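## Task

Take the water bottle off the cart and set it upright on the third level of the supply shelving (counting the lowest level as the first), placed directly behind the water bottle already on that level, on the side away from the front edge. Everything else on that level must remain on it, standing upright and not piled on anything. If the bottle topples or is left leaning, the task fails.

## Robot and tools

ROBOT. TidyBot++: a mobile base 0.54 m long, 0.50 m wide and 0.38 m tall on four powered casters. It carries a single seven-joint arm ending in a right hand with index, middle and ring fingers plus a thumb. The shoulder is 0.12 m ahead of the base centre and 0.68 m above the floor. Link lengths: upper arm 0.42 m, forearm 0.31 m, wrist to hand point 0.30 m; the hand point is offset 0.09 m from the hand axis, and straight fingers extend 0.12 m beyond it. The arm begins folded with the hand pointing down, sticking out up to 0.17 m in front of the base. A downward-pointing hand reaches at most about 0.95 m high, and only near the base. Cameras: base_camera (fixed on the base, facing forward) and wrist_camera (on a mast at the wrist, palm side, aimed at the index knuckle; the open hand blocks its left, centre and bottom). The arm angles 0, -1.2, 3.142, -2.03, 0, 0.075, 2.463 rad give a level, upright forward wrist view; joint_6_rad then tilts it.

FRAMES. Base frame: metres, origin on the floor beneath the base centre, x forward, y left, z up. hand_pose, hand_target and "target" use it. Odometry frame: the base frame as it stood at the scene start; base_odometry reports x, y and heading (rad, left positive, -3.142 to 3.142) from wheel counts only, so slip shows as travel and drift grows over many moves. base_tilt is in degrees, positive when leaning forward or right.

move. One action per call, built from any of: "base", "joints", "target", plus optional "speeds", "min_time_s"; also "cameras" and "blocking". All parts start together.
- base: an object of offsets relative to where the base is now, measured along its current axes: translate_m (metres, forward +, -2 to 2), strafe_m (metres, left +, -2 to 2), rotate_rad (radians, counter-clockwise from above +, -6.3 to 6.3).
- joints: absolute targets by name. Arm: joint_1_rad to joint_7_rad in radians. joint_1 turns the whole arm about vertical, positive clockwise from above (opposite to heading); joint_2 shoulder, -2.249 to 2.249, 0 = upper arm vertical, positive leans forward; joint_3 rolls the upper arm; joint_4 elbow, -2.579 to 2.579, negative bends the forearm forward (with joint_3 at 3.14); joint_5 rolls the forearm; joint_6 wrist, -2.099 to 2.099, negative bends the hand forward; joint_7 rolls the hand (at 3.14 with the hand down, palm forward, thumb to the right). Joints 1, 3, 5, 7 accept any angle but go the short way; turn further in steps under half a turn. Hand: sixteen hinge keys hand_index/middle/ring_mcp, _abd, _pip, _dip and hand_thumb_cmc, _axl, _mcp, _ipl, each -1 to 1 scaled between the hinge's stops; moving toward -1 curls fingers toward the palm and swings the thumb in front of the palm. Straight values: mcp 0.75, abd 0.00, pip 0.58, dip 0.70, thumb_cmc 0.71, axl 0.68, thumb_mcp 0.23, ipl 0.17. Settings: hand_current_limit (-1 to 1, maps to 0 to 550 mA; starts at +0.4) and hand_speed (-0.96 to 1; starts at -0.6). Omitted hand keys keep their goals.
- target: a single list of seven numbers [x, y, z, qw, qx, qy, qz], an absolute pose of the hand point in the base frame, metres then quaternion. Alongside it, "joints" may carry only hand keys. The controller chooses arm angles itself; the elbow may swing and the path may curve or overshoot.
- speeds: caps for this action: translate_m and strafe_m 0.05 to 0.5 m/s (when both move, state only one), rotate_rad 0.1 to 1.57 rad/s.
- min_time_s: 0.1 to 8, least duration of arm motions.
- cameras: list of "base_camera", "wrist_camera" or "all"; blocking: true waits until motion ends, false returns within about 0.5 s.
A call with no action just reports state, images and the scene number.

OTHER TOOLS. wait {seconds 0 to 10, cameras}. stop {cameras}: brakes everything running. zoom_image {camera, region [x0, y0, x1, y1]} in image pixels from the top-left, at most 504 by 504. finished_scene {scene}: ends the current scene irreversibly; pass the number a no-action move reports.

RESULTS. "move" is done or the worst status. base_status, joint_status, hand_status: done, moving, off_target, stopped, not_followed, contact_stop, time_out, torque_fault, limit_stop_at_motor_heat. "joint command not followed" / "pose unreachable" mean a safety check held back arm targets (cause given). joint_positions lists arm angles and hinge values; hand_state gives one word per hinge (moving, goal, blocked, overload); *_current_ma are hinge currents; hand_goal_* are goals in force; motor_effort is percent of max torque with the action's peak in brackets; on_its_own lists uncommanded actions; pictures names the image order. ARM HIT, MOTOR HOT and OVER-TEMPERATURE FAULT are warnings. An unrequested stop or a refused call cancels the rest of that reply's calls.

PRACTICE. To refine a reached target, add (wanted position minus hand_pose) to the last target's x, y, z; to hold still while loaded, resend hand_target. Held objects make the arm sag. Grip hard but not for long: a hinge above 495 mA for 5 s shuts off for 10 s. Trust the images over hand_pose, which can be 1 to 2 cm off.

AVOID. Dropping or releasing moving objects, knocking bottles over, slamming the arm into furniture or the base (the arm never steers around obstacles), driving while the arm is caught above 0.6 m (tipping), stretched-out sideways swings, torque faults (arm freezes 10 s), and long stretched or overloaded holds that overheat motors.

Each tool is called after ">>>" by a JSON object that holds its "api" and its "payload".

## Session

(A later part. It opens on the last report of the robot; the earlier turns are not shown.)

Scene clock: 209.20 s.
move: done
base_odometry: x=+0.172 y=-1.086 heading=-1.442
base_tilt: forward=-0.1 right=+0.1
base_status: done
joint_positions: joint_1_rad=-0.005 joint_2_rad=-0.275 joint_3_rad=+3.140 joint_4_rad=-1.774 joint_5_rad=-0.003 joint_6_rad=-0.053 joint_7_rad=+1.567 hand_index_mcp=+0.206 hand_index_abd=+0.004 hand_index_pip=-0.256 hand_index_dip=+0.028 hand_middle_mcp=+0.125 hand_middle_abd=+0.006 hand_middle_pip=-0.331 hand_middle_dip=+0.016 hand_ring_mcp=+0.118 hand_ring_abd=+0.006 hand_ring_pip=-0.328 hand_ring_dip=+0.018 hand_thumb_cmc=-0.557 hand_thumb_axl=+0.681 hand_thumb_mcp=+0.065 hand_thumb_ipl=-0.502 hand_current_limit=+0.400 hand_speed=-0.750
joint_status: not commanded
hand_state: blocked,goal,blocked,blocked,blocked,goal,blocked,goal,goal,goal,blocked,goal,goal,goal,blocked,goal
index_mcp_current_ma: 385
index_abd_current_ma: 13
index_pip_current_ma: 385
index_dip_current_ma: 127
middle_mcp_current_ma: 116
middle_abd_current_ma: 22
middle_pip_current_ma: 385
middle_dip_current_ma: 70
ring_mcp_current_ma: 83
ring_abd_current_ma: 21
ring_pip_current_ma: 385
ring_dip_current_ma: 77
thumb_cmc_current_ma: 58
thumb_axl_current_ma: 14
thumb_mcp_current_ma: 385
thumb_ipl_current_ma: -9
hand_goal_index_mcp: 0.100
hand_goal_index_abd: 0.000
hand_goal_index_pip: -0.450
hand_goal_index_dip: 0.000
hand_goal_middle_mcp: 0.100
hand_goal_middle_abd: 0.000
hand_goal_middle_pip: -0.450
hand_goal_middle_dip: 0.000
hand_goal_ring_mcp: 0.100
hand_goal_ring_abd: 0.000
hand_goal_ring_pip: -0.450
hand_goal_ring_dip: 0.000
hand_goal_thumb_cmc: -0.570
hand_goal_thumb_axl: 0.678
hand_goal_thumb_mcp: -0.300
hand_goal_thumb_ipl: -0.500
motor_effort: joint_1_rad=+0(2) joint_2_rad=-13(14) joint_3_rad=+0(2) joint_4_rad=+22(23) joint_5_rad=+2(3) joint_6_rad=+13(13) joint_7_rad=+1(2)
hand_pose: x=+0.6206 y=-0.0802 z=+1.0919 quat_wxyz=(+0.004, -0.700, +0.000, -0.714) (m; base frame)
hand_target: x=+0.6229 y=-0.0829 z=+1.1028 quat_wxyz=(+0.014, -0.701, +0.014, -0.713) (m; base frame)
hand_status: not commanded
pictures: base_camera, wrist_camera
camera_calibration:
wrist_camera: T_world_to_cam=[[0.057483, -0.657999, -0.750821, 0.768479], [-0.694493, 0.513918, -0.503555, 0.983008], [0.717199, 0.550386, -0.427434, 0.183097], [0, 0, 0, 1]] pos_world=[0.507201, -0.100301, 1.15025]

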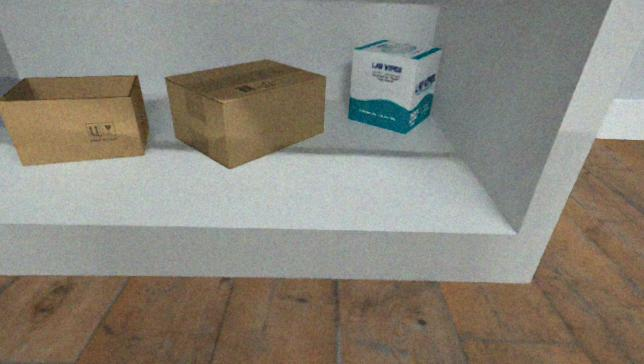

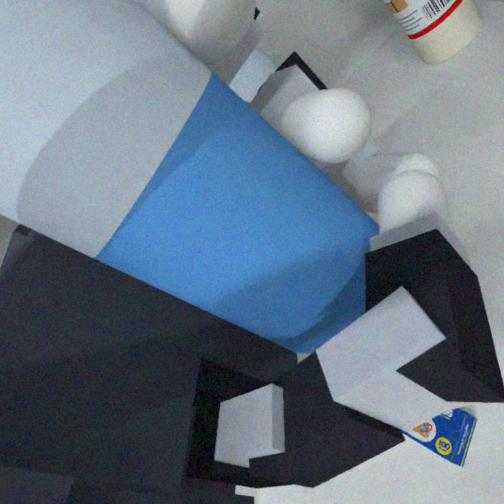

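>>> {"api": "move", "payload": {"joints": {"joint_4_rad": -1.84, "joint_6_rad": 0.10}, "min_time_s": 2}}

>>> {"api": "move", "payload": {"joints": {"joint_4_rad": -1.885, "joint_6_rad": 0.13}, "min_time_s": 1}}

Scene clock: 211.87 s.
move: done
base_odometry: x=+0.172 y=-1.086 heading=-1.442
base_tilt: forward=-0.2 right=+0.1
base_status: not commanded
joint_positions: joint_1_rad=-0.005 joint_2_rad=-0.275 joint_3_rad=+3.140 joint_4_rad=-1.850 joint_5_rad=-0.003 joint_6_rad=+0.014 joint_7_rad=+1.567 hand_index_mcp=+0.206 hand_index_abd=+0.004 hand_index_pip=-0.256 hand_index_dip=+0.028 hand_middle_mcp=+0.125 hand_middle_abd=+0.006 hand_middle_pip=-0.331 hand_middle_dip=+0.016 hand_ring_mcp=+0.118 hand_ring_abd=+0.006 hand_ring_pip=-0.328 hand_ring_dip=+0.018 hand_thumb_cmc=-0.557 hand_thumb_axl=+0.681 hand_thumb_mcp=+0.065 hand_thumb_ipl=-0.502 hand_current_limit=+0.400 hand_speed=-0.750
joint_status: all done
hand_state: blocked,goal,blocked,blocked,blocked,goal,blocked,goal,goal,goal,blocked,goal,goal,goal,blocked,goal
index_mcp_current_ma: 385
index_abd_current_ma: 13
index_pip_current_ma: 385
index_dip_current_ma: 127
middle_mcp_current_ma: 116
middle_abd_current_ma: 22
middle_pip_current_ma: 385
middle_dip_current_ma: 70
ring_mcp_current_ma: 83
ring_abd_current_ma: 21
ring_pip_current_ma: 385
ring_dip_current_ma: 77
thumb_cmc_current_ma: 58
thumb_axl_current_ma: 14
thumb_mcp_current_ma: 385
thumb_ipl_current_ma: -9
hand_goal_index_mcp: 0.100
hand_goal_index_abd: 0.000
hand_goal_index_pip: -0.450
hand_goal_index_dip: 0.000
hand_goal_middle_mcp: 0.100
hand_goal_middle_abd: 0.000
hand_goal_middle_pip: -0.450
hand_goal_middle_dip: 0.000
hand_goal_ring_mcp: 0.100
hand_goal_ring_abd: 0.000
hand_goal_ring_pip: -0.450
hand_goal_ring_dip: 0.000
hand_goal_thumb_cmc: -0.570
hand_goal_thumb_axl: 0.678
hand_goal_thumb_mcp: -0.300
hand_goal_thumb_ipl: -0.500
motor_effort: joint_1_rad=+0(1) joint_2_rad=-13(14) joint_3_rad=+0(1) joint_4_rad=+22(24) joint_5_rad=+2(2) joint_6_rad=+13(14) joint_7_rad=+1(2)
hand_pose: x=+0.6212 y=-0.0803 z=+1.0655 quat_wxyz=(+0.004, -0.703, +0.000, -0.711) (m; base frame)
hand_target: x=+0.6257 y=-0.0829 z=+1.0894 quat_wxyz=(+0.015, -0.672, +0.014, -0.740) (m; base frame)
hand_status: not commanded
pictures: none

Scene clock: 213.17 s.
move: done
base_odometry: x=+0.172 y=-1.086 heading=-1.442
base_tilt: forward=-0.1 right=+0.1
base_status: not commanded
joint_positions: joint_1_rad=-0.005 joint_2_rad=-0.275 joint_3_rad=+3.140 joint_4_rad=-1.888 joint_5_rad=-0.003 joint_6_rad=+0.050 joint_7_rad=+1.567 hand_index_mcp=+0.206 hand_index_abd=+0.004 hand_index_pip=-0.256 hand_index_dip=+0.028 hand_middle_mcp=+0.125 hand_middle_abd=+0.006 hand_middle_pip=-0.331 hand_middle_dip=+0.017 hand_ring_mcp=+0.119 hand_ring_abd=+0.006 hand_ring_pip=-0.329 hand_ring_dip=+0.018 hand_thumb_cmc=-0.557 hand_thumb_axl=+0.681 hand_thumb_mcp=+0.065 hand_thumb_ipl=-0.502 hand_current_limit=+0.400 hand_speed=-0.750
joint_status: all done
hand_state: blocked,goal,blocked,blocked,blocked,goal,blocked,goal,goal,goal,blocked,goal,goal,goal,blocked,goal
index_mcp_current_ma: 385
index_abd_current_ma: 13
index_pip_current_ma: 385
index_dip_current_ma: 127
middle_mcp_current_ma: 116
middle_abd_current_ma: 22
middle_pip_current_ma: 385
middle_dip_current_ma: 73
ring_mcp_current_ma: 86
ring_abd_current_ma: 21
ring_pip_current_ma: 385
ring_dip_current_ma: 77
thumb_cmc_current_ma: 58
thumb_axl_current_ma: 14
thumb_mcp_current_ma: 385
thumb_ipl_current_ma: -9
hand_goal_index_mcp: 0.100
hand_goal_index_abd: 0.000
hand_goal_index_pip: -0.450
hand_goal_index_dip: 0.000
hand_goal_middle_mcp: 0.100
hand_goal_middle_abd: 0.000
hand_goal_middle_pip: -0.450
hand_goal_middle_dip: 0.000
hand_goal_ring_mcp: 0.100
hand_goal_ring_abd: 0.000
hand_goal_ring_pip: -0.450
hand_goal_ring_dip: 0.000
hand_goal_thumb_cmc: -0.570
hand_goal_thumb_axl: 0.678
hand_goal_thumb_mcp: -0.300
hand_goal_thumb_ipl: -0.500
motor_effort: joint_1_rad=+1(1) joint_2_rad=-12(14) joint_3_rad=+0(1) joint_4_rad=+21(23) joint_5_rad=+2(2) joint_6_rad=+13(14) joint_7_rad=+1(2)
hand_pose: x=+0.6209 y=-0.0803 z=+1.0524 quat_wxyz=(+0.004, -0.704, +0.000, -0.710) (m; base frame)
hand_target: x=+0.6253 y=-0.0829 z=+1.0707 quat_wxyz=(+0.015, -0.678, +0.014, -0.735) (m; base frame)
hand_status: not commanded
pictures: none

Touching now; press a little more to unload.

>>> {"api": "move", "payload": {"joints": {"joint_4_rad": -1.915, "joint_6_rad": 0.12}, "min_time_s": 1}}

Scene clock: 214.60 s.
move: done
base_odometry: x=+0.172 y=-1.086 heading=-1.442
base_tilt: forward=-0.1 right=+0.1
base_status: not commanded
joint_positions: joint_1_rad=-0.005 joint_2_rad=-0.275 joint_3_rad=+3.140 joint_4_rad=-1.895 joint_5_rad=-0.003 joint_6_rad=+0.063 joint_7_rad=+1.567 hand_index_mcp=+0.206 hand_index_abd=+0.004 hand_index_pip=-0.256 hand_index_dip=+0.028 hand_middle_mcp=+0.125 hand_middle_abd=+0.006 hand_middle_pip=-0.332 hand_middle_dip=+0.017 hand_ring_mcp=+0.120 hand_ring_abd=+0.006 hand_ring_pip=-0.330 hand_ring_dip=+0.018 hand_thumb_cmc=-0.557 hand_thumb_axl=+0.681 hand_thumb_mcp=+0.065 hand_thumb_ipl=-0.502 hand_current_limit=+0.400 hand_speed=-0.750
joint_status: all done
hand_state: blocked,goal,blocked,blocked,blocked,goal,blocked,goal,blocked,goal,blocked,goal,goal,goal,blocked,goal
index_mcp_current_ma: 385
index_abd_current_ma: 13
index_pip_current_ma: 385
index_dip_current_ma: 127
middle_mcp_current_ma: 116
middle_abd_current_ma: 22
middle_pip_current_ma: 385
middle_dip_current_ma: 74
ring_mcp_current_ma: 96
ring_abd_current_ma: 21
ring_pip_current_ma: 385
ring_dip_current_ma: 77
thumb_cmc_current_ma: 58
thumb_axl_current_ma: 14
thumb_mcp_current_ma: 385
thumb_ipl_current_ma: -9
hand_goal_index_mcp: 0.100
hand_goal_index_abd: 0.000
hand_goal_index_pip: -0.450
hand_goal_index_dip: 0.000
hand_goal_middle_mcp: 0.100
hand_goal_middle_abd: 0.000
hand_goal_middle_pip: -0.450
hand_goal_middle_dip: 0.000
hand_goal_ring_mcp: 0.100
hand_goal_ring_abd: 0.000
hand_goal_ring_pip: -0.450
hand_goal_ring_dip: 0.000
hand_goal_thumb_cmc: -0.570
hand_goal_thumb_axl: 0.678
hand_goal_thumb_mcp: -0.300
hand_goal_thumb_ipl: -0.500
motor_effort: joint_1_rad=+1(2) joint_2_rad=-10(13) joint_3_rad=+1(2) joint_4_rad=+18(22) joint_5_rad=+1(2) joint_6_rad=+9(13) joint_7_rad=+0(1)
hand_pose: x=+0.6209 y=-0.0803 z=+1.0522 quat_wxyz=(+0.004, -0.702, +0.000, -0.712) (m; base frame)
hand_target: x=+0.6244 y=-0.0829 z=+1.0492 quat_wxyz=(+0.015, -0.692, +0.014, -0.721) (m; base frame)
hand_status: not commanded
pictures: none

>>> {"api": "move", "payload": {"joints": {"hand_thumb_mcp": 0.4, "hand_thumb_ipl": 0.17}}}

>>> {"api": "move", "payload": {"joints": {"hand_index_mcp": 0.75, "hand_index_pip": 0.2, "hand_index_dip": 0.5, "hand_middle_mcp": 0.75, "hand_middle_pip": 0.2, "hand_middle_dip": 0.5, "hand_ring_mcp": 0.75, "hand_ring_pip": 0.2, "hand_ring_dip": 0.5}, "cameras": ["wrist_camera"]}}

Scene clock: 216.23 s.
move: done
base_odometry: x=+0.172 y=-1.086 heading=-1.442
base_tilt: forward=-0.1 right=+0.2
base_status: not commanded
joint_positions: joint_1_rad=-0.005 joint_2_rad=-0.275 joint_3_rad=+3.140 joint_4_rad=-1.896 joint_5_rad=-0.003 joint_6_rad=+0.064 joint_7_rad=+1.567 hand_index_mcp=+0.131 hand_index_abd=+0.005 hand_index_pip=-0.335 hand_index_dip=+0.013 hand_middle_mcp=+0.125 hand_middle_abd=+0.006 hand_middle_pip=-0.333 hand_middle_dip=+0.018 hand_ring_mcp=+0.121 hand_ring_abd=+0.006 hand_ring_pip=-0.330 hand_ring_dip=+0.018 hand_thumb_cmc=-0.559 hand_thumb_axl=+0.679 hand_thumb_mcp=+0.398 hand_thumb_ipl=+0.168 hand_current_limit=+0.400 hand_speed=-0.750
joint_status: all done
hand_state: blocked,goal,blocked,goal,blocked,goal,blocked,goal,blocked,goal,blocked,goal,goal,goal,goal,goal
index_mcp_current_ma: 150
index_abd_current_ma: 16
index_pip_current_ma: 385
index_dip_current_ma: 57
middle_mcp_current_ma: 116
middle_abd_current_ma: 22
middle_pip_current_ma: 385
middle_dip_current_ma: 78
ring_mcp_current_ma: 96
ring_abd_current_ma: 21
ring_pip_current_ma: 385
ring_dip_current_ma: 77
thumb_cmc_current_ma: 48
thumb_axl_current_ma: 5
thumb_mcp_current_ma: -10
thumb_ipl_current_ma: -10
hand_goal_index_mcp: 0.100
hand_goal_index_abd: 0.000
hand_goal_index_pip: -0.450
hand_goal_index_dip: 0.000
hand_goal_middle_mcp: 0.100
hand_goal_middle_abd: 0.000
hand_goal_middle_pip: -0.450
hand_goal_middle_dip: 0.000
hand_goal_ring_mcp: 0.100
hand_goal_ring_abd: 0.000
hand_goal_ring_pip: -0.450
hand_goal_ring_dip: 0.000
hand_goal_thumb_cmc: -0.570
hand_goal_thumb_axl: 0.678
hand_goal_thumb_mcp: 0.400
hand_goal_thumb_ipl: 0.170
on_its_own: hand_index_mcp moved -0.075 toward your old target +0.100; hand_index_pip moved -0.079 toward your old target -0.450
motor_effort: joint_1_rad=+1(2) joint_2_rad=-10(10) joint_3_rad=+1(2) joint_4_rad=+17(18) joint_5_rad=+1(2) joint_6_rad=+9(9) joint_7_rad=+1(1)
hand_pose: x=+0.6209 y=-0.0803 z=+1.0521 quat_wxyz=(+0.004, -0.702, +0.000, -0.712) (m; base frame)
hand_target: x=+0.6244 y=-0.0829 z=+1.0492 quat_wxyz=(+0.015, -0.692, +0.014, -0.721) (m; base frame)
hand_status: not commanded
pictures: none

Scene clock: 217.47 s.
move: done
base_odometry: x=+0.172 y=-1.086 heading=-1.442
base_tilt: forward=-0.1 right=+0.1
base_status: not commanded
joint_positions: joint_1_rad=-0.005 joint_2_rad=-0.275 joint_3_rad=+3.140 joint_4_rad=-1.898 joint_5_rad=-0.003 joint_6_rad=+0.064 joint_7_rad=+1.567 hand_index_mcp=+0.747 hand_index_abd=+0.005 hand_index_pip=+0.197 hand_index_dip=+0.497 hand_middle_mcp=+0.747 hand_middle_abd=+0.006 hand_middle_pip=+0.197 hand_middle_dip=+0.498 hand_ring_mcp=+0.748 hand_ring_abd=+0.006 hand_ring_pip=+0.197 hand_ring_dip=+0.497 hand_thumb_cmc=-0.559 hand_thumb_axl=+0.679 hand_thumb_mcp=+0.398 hand_thumb_ipl=+0.168 hand_current_limit=+0.400 hand_speed=-0.750
joint_status: all done
hand_state: goal,goal,goal,goal,goal,goal,goal,goal,goal,goal,goal,goal,goal,goal,goal,goal
index_mcp_current_ma: -11
index_abd_current_ma: 16
index_pip_current_ma: -12
index_dip_current_ma: -11
middle_mcp_current_ma: -11
middle_abd_current_ma: 22
middle_pip_current_ma: -11
middle_dip_current_ma: -10
ring_mcp_current_ma: -10
ring_abd_current_ma: 21
ring_pip_current_ma: -12
ring_dip_current_ma: -12
thumb_cmc_current_ma: 48
thumb_axl_current_ma: 5
thumb_mcp_current_ma: -10
thumb_ipl_current_ma: -10
hand_goal_index_mcp: 0.750
hand_goal_index_abd: 0.000
hand_goal_index_pip: 0.200
hand_goal_index_dip: 0.500
hand_goal_middle_mcp: 0.750
hand_goal_middle_abd: 0.000
hand_goal_middle_pip: 0.200
hand_goal_middle_dip: 0.500
hand_goal_ring_mcp: 0.750
hand_goal_ring_abd: 0.000
hand_goal_ring_pip: 0.200
hand_goal_ring_dip: 0.500
hand_goal_thumb_cmc: -0.570
hand_goal_thumb_axl: 0.678
hand_goal_thumb_mcp: 0.400
hand_goal_thumb_ipl: 0.170
motor_effort: joint_1_rad=+1(1) joint_2_rad=-10(11) joint_3_rad=+0(1) joint_4_rad=+18(18) joint_5_rad=+1(2) joint_6_rad=+9(9) joint_7_rad=+0(1)
hand_pose: x=+0.6208 y=-0.0803 z=+1.0510 quat_wxyz=(+0.004, -0.703, +0.000, -0.711) (m; base frame)
hand_target: x=+0.6244 y=-0.0829 z=+1.0492 quat_wxyz=(+0.015, -0.692, +0.014, -0.721) (m; base frame)
hand_status: not commanded
pictures: wrist_camera
camera_calibration:
wrist_camera: T_world_to_cam=[[0.0523118, -0.658, -0.751199, 0.741289], [-0.697553, 0.514219, -0.498997, 0.959786], [0.714621, 0.550105, -0.43209, 0.172024], [0, 0, 0, 1]] pos_world=[0.507791, -0.100403, 1.11012]

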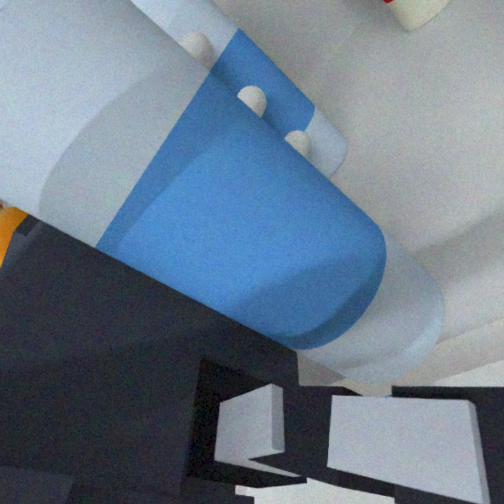

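>>> {"api": "move", "payload": {"base": {"strafe_m": 0.010}, "speeds": {"strafe_m": 0.06}}}

>>> {"api": "move", "payload": {"joints": {"hand_index_pip": 0.58, "hand_index_dip": 0.7, "hand_middle_pip": 0.58, "hand_middle_dip": 0.7, "hand_ring_pip": 0.58, "hand_ring_dip": 0.7}, "cameras": ["wrist_camera"]}}

Scene clock: 218.37 s.
move: done
base_odometry: x=+0.182 y=-1.085 heading=-1.442
base_tilt: forward=-0.1 right=+0.1
base_status: done
joint_positions: joint_1_rad=-0.005 joint_2_rad=-0.275 joint_3_rad=+3.140 joint_4_rad=-1.898 joint_5_rad=-0.003 joint_6_rad=+0.065 joint_7_rad=+1.567 hand_index_mcp=+0.740 hand_index_abd=+0.004 hand_index_pip=+0.192 hand_index_dip=+0.497 hand_middle_mcp=+0.748 hand_middle_abd=+0.006 hand_middle_pip=+0.197 hand_middle_dip=+0.498 hand_ring_mcp=+0.748 hand_ring_abd=+0.006 hand_ring_pip=+0.197 hand_ring_dip=+0.497 hand_thumb_cmc=-0.559 hand_thumb_axl=+0.679 hand_thumb_mcp=+0.398 hand_thumb_ipl=+0.168 hand_current_limit=+0.400 hand_speed=-0.750
joint_status: not commanded
hand_state: goal,goal,goal,goal,goal,goal,goal,goal,goal,goal,goal,goal,goal,goal,goal,goal
index_mcp_current_ma: -44
index_abd_current_ma: 16
index_pip_current_ma: -32
index_dip_current_ma: -13
middle_mcp_current_ma: -8
middle_abd_current_ma: 22
middle_pip_current_ma: -11
middle_dip_current_ma: -10
ring_mcp_current_ma: -7
ring_abd_current_ma: 21
ring_pip_current_ma: -12
ring_dip_current_ma: -12
thumb_cmc_current_ma: 48
thumb_axl_current_ma: 5
thumb_mcp_current_ma: -10
thumb_ipl_current_ma: -10
hand_goal_index_mcp: 0.750
hand_goal_index_abd: 0.000
hand_goal_index_pip: 0.200
hand_goal_index_dip: 0.500
hand_goal_middle_mcp: 0.750
hand_goal_middle_abd: 0.000
hand_goal_middle_pip: 0.200
hand_goal_middle_dip: 0.500
hand_goal_ring_mcp: 0.750
hand_goal_ring_abd: 0.000
hand_goal_ring_pip: 0.200
hand_goal_ring_dip: 0.500
hand_goal_thumb_cmc: -0.570
hand_goal_thumb_axl: 0.678
hand_goal_thumb_mcp: 0.400
hand_goal_thumb_ipl: 0.170
motor_effort: joint_1_rad=+1(1) joint_2_rad=-9(12) joint_3_rad=+0(2) joint_4_rad=+18(18) joint_5_rad=+1(1) joint_6_rad=+10(10) joint_7_rad=+0(0)
hand_pose: x=+0.6208 y=-0.0804 z=+1.0509 quat_wxyz=(+0.004, -0.703, +0.000, -0.711) (m; base frame)
hand_target: x=+0.6244 y=-0.0829 z=+1.0492 quat_wxyz=(+0.015, -0.692, +0.014, -0.721) (m; base frame)
hand_status: not commanded
pictures: none

Scene clock: 219.27 s.
move: done
base_odometry: x=+0.182 y=-1.085 heading=-1.442
base_tilt: forward=-0.1 right=+0.1
base_status: not commanded
joint_positions: joint_1_rad=-0.005 joint_2_rad=-0.275 joint_3_rad=+3.141 joint_4_rad=-1.898 joint_5_rad=-0.003 joint_6_rad=+0.065 joint_7_rad=+1.567 hand_index_mcp=+0.747 hand_index_abd=+0.005 hand_index_pip=+0.577 hand_index_dip=+0.697 hand_middle_mcp=+0.748 hand_middle_abd=+0.006 hand_middle_pip=+0.577 hand_middle_dip=+0.697 hand_ring_mcp=+0.748 hand_ring_abd=+0.006 hand_ring_pip=+0.577 hand_ring_dip=+0.697 hand_thumb_cmc=-0.559 hand_thumb_axl=+0.679 hand_thumb_mcp=+0.398 hand_thumb_ipl=+0.168 hand_current_limit=+0.400 hand_speed=-0.750
joint_status: all done
hand_state: goal,goal,goal,goal,goal,goal,goal,goal,goal,goal,goal,goal,goal,goal,goal,goal
index_mcp_current_ma: -11
index_abd_current_ma: 17
index_pip_current_ma: -13
index_dip_current_ma: -11
middle_mcp_current_ma: -10
middle_abd_current_ma: 22
middle_pip_current_ma: -12
middle_dip_current_ma: -10
ring_mcp_current_ma: -7
ring_abd_current_ma: 21
ring_pip_current_ma: -13
ring_dip_current_ma: -12
thumb_cmc_current_ma: 48
thumb_axl_current_ma: 5
thumb_mcp_current_ma: -10
thumb_ipl_current_ma: -10
hand_goal_index_mcp: 0.750
hand_goal_index_abd: 0.000
hand_goal_index_pip: 0.580
hand_goal_index_dip: 0.700
hand_goal_middle_mcp: 0.750
hand_goal_middle_abd: 0.000
hand_goal_middle_pip: 0.580
hand_goal_middle_dip: 0.700
hand_goal_ring_mcp: 0.750
hand_goal_ring_abd: 0.000
hand_goal_ring_pip: 0.580
hand_goal_ring_dip: 0.700
hand_goal_thumb_cmc: -0.570
hand_goal_thumb_axl: 0.678
hand_goal_thumb_mcp: 0.400
hand_goal_thumb_ipl: 0.170
motor_effort: joint_1_rad=+1(1) joint_2_rad=-10(10) joint_3_rad=+0(1) joint_4_rad=+18(18) joint_5_rad=+1(1) joint_6_rad=+9(10) joint_7_rad=+0(0)
hand_pose: x=+0.6208 y=-0.0805 z=+1.0508 quat_wxyz=(+0.004, -0.703, +0.000, -0.711) (m; base frame)
hand_target: x=+0.6244 y=-0.0829 z=+1.0492 quat_wxyz=(+0.015, -0.692, +0.014, -0.721) (m; base frame)
hand_status: not commanded
pictures: wrist_camera
camera_calibration:
wrist_camera: T_world_to_cam=[[0.0520663, -0.657898, -0.751305, 0.74125], [-0.697482, 0.514467, -0.498841, 0.959504], [0.714708, 0.549995, -0.432086, 0.171889], [0, 0, 0, 1]] pos_world=[0.507792, -0.100504, 1.10982]

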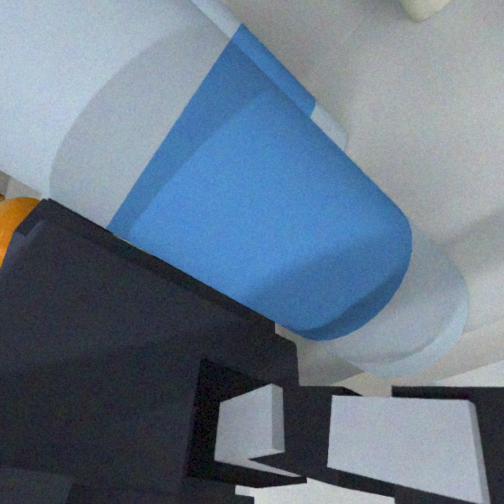

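>>> {"api": "move", "payload": {"base": {"translate_m": -0.25}, "speeds": {"translate_m": 0.2}, "cameras": ["wrist_camera"]}}

>>> {"api": "zoom_image", "payload": {"camera": "wrist_camera", "region": [204, 0, 504, 300]}}

Scene clock: 221.50 s.
move: done
base_odometry: x=+0.150 y=-0.836 heading=-1.442
base_tilt: forward=-0.1 right=+0.1
base_status: done
joint_positions: joint_1_rad=-0.005 joint_2_rad=-0.275 joint_3_rad=+3.141 joint_4_rad=-1.899 joint_5_rad=-0.003 joint_6_rad=+0.066 joint_7_rad=+1.567 hand_index_mcp=+0.748 hand_index_abd=+0.005 hand_index_pip=+0.577 hand_index_dip=+0.697 hand_middle_mcp=+0.748 hand_middle_abd=+0.006 hand_middle_pip=+0.577 hand_middle_dip=+0.697 hand_ring_mcp=+0.748 hand_ring_abd=+0.006 hand_ring_pip=+0.577 hand_ring_dip=+0.697 hand_thumb_cmc=-0.559 hand_thumb_axl=+0.679 hand_thumb_mcp=+0.398 hand_thumb_ipl=+0.168 hand_current_limit=+0.400 hand_speed=-0.750
joint_status: not commanded
hand_state: goal,goal,goal,goal,goal,goal,goal,goal,goal,goal,goal,goal,goal,goal,goal,goal
index_mcp_current_ma: -9
index_abd_current_ma: 17
index_pip_current_ma: -12
index_dip_current_ma: -11
middle_mcp_current_ma: -9
middle_abd_current_ma: 22
middle_pip_current_ma: -11
middle_dip_current_ma: -10
ring_mcp_current_ma: -7
ring_abd_current_ma: 21
ring_pip_current_ma: -12
ring_dip_current_ma: -12
thumb_cmc_current_ma: 48
thumb_axl_current_ma: 5
thumb_mcp_current_ma: -9
thumb_ipl_current_ma: -10
hand_goal_index_mcp: 0.750
hand_goal_index_abd: 0.000
hand_goal_index_pip: 0.580
hand_goal_index_dip: 0.700
hand_goal_middle_mcp: 0.750
hand_goal_middle_abd: 0.000
hand_goal_middle_pip: 0.580
hand_goal_middle_dip: 0.700
hand_goal_ring_mcp: 0.750
hand_goal_ring_abd: 0.000
hand_goal_ring_pip: 0.580
hand_goal_ring_dip: 0.700
hand_goal_thumb_cmc: -0.570
hand_goal_thumb_axl: 0.678
hand_goal_thumb_mcp: 0.400
hand_goal_thumb_ipl: 0.170
motor_effort: joint_1_rad=+1(1) joint_2_rad=-10(13) joint_3_rad=+0(1) joint_4_rad=+18(18) joint_5_rad=+1(1) joint_6_rad=+9(10) joint_7_rad=+1(1)
hand_pose: x=+0.6210 y=-0.0805 z=+1.0505 quat_wxyz=(+0.004, -0.703, +0.000, -0.712) (m; base frame)
hand_target: x=+0.6244 y=-0.0829 z=+1.0492 quat_wxyz=(+0.015, -0.692, +0.014, -0.721) (m; base frame)
hand_status: not commanded
pictures: wrist_camera
camera_calibration:
wrist_camera: T_world_to_cam=[[0.0522787, -0.657897, -0.751291, 0.740898], [-0.697352, 0.514459, -0.499031, 0.959569], [0.714819, 0.550004, -0.431891, 0.171416], [0, 0, 0, 1]] pos_world=[0.507893, -0.100504, 1.10952]

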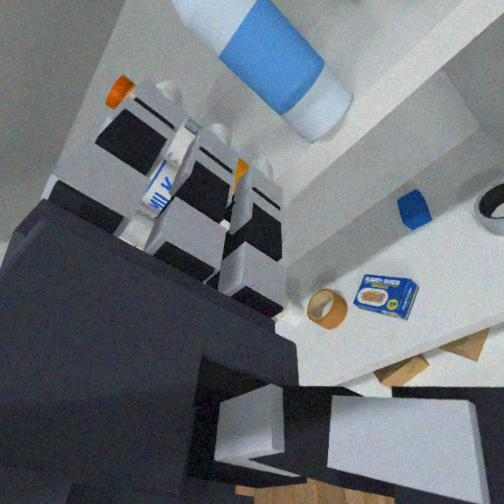

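Scaled by 1.680.

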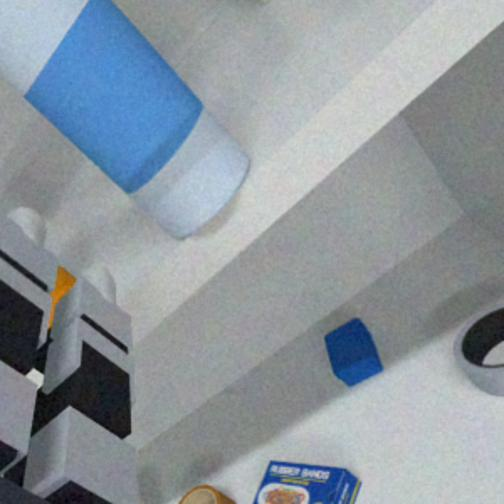

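>>> {"api": "finished_scene", "payload": {"scene": 1}}

The scene is finished: the task was done.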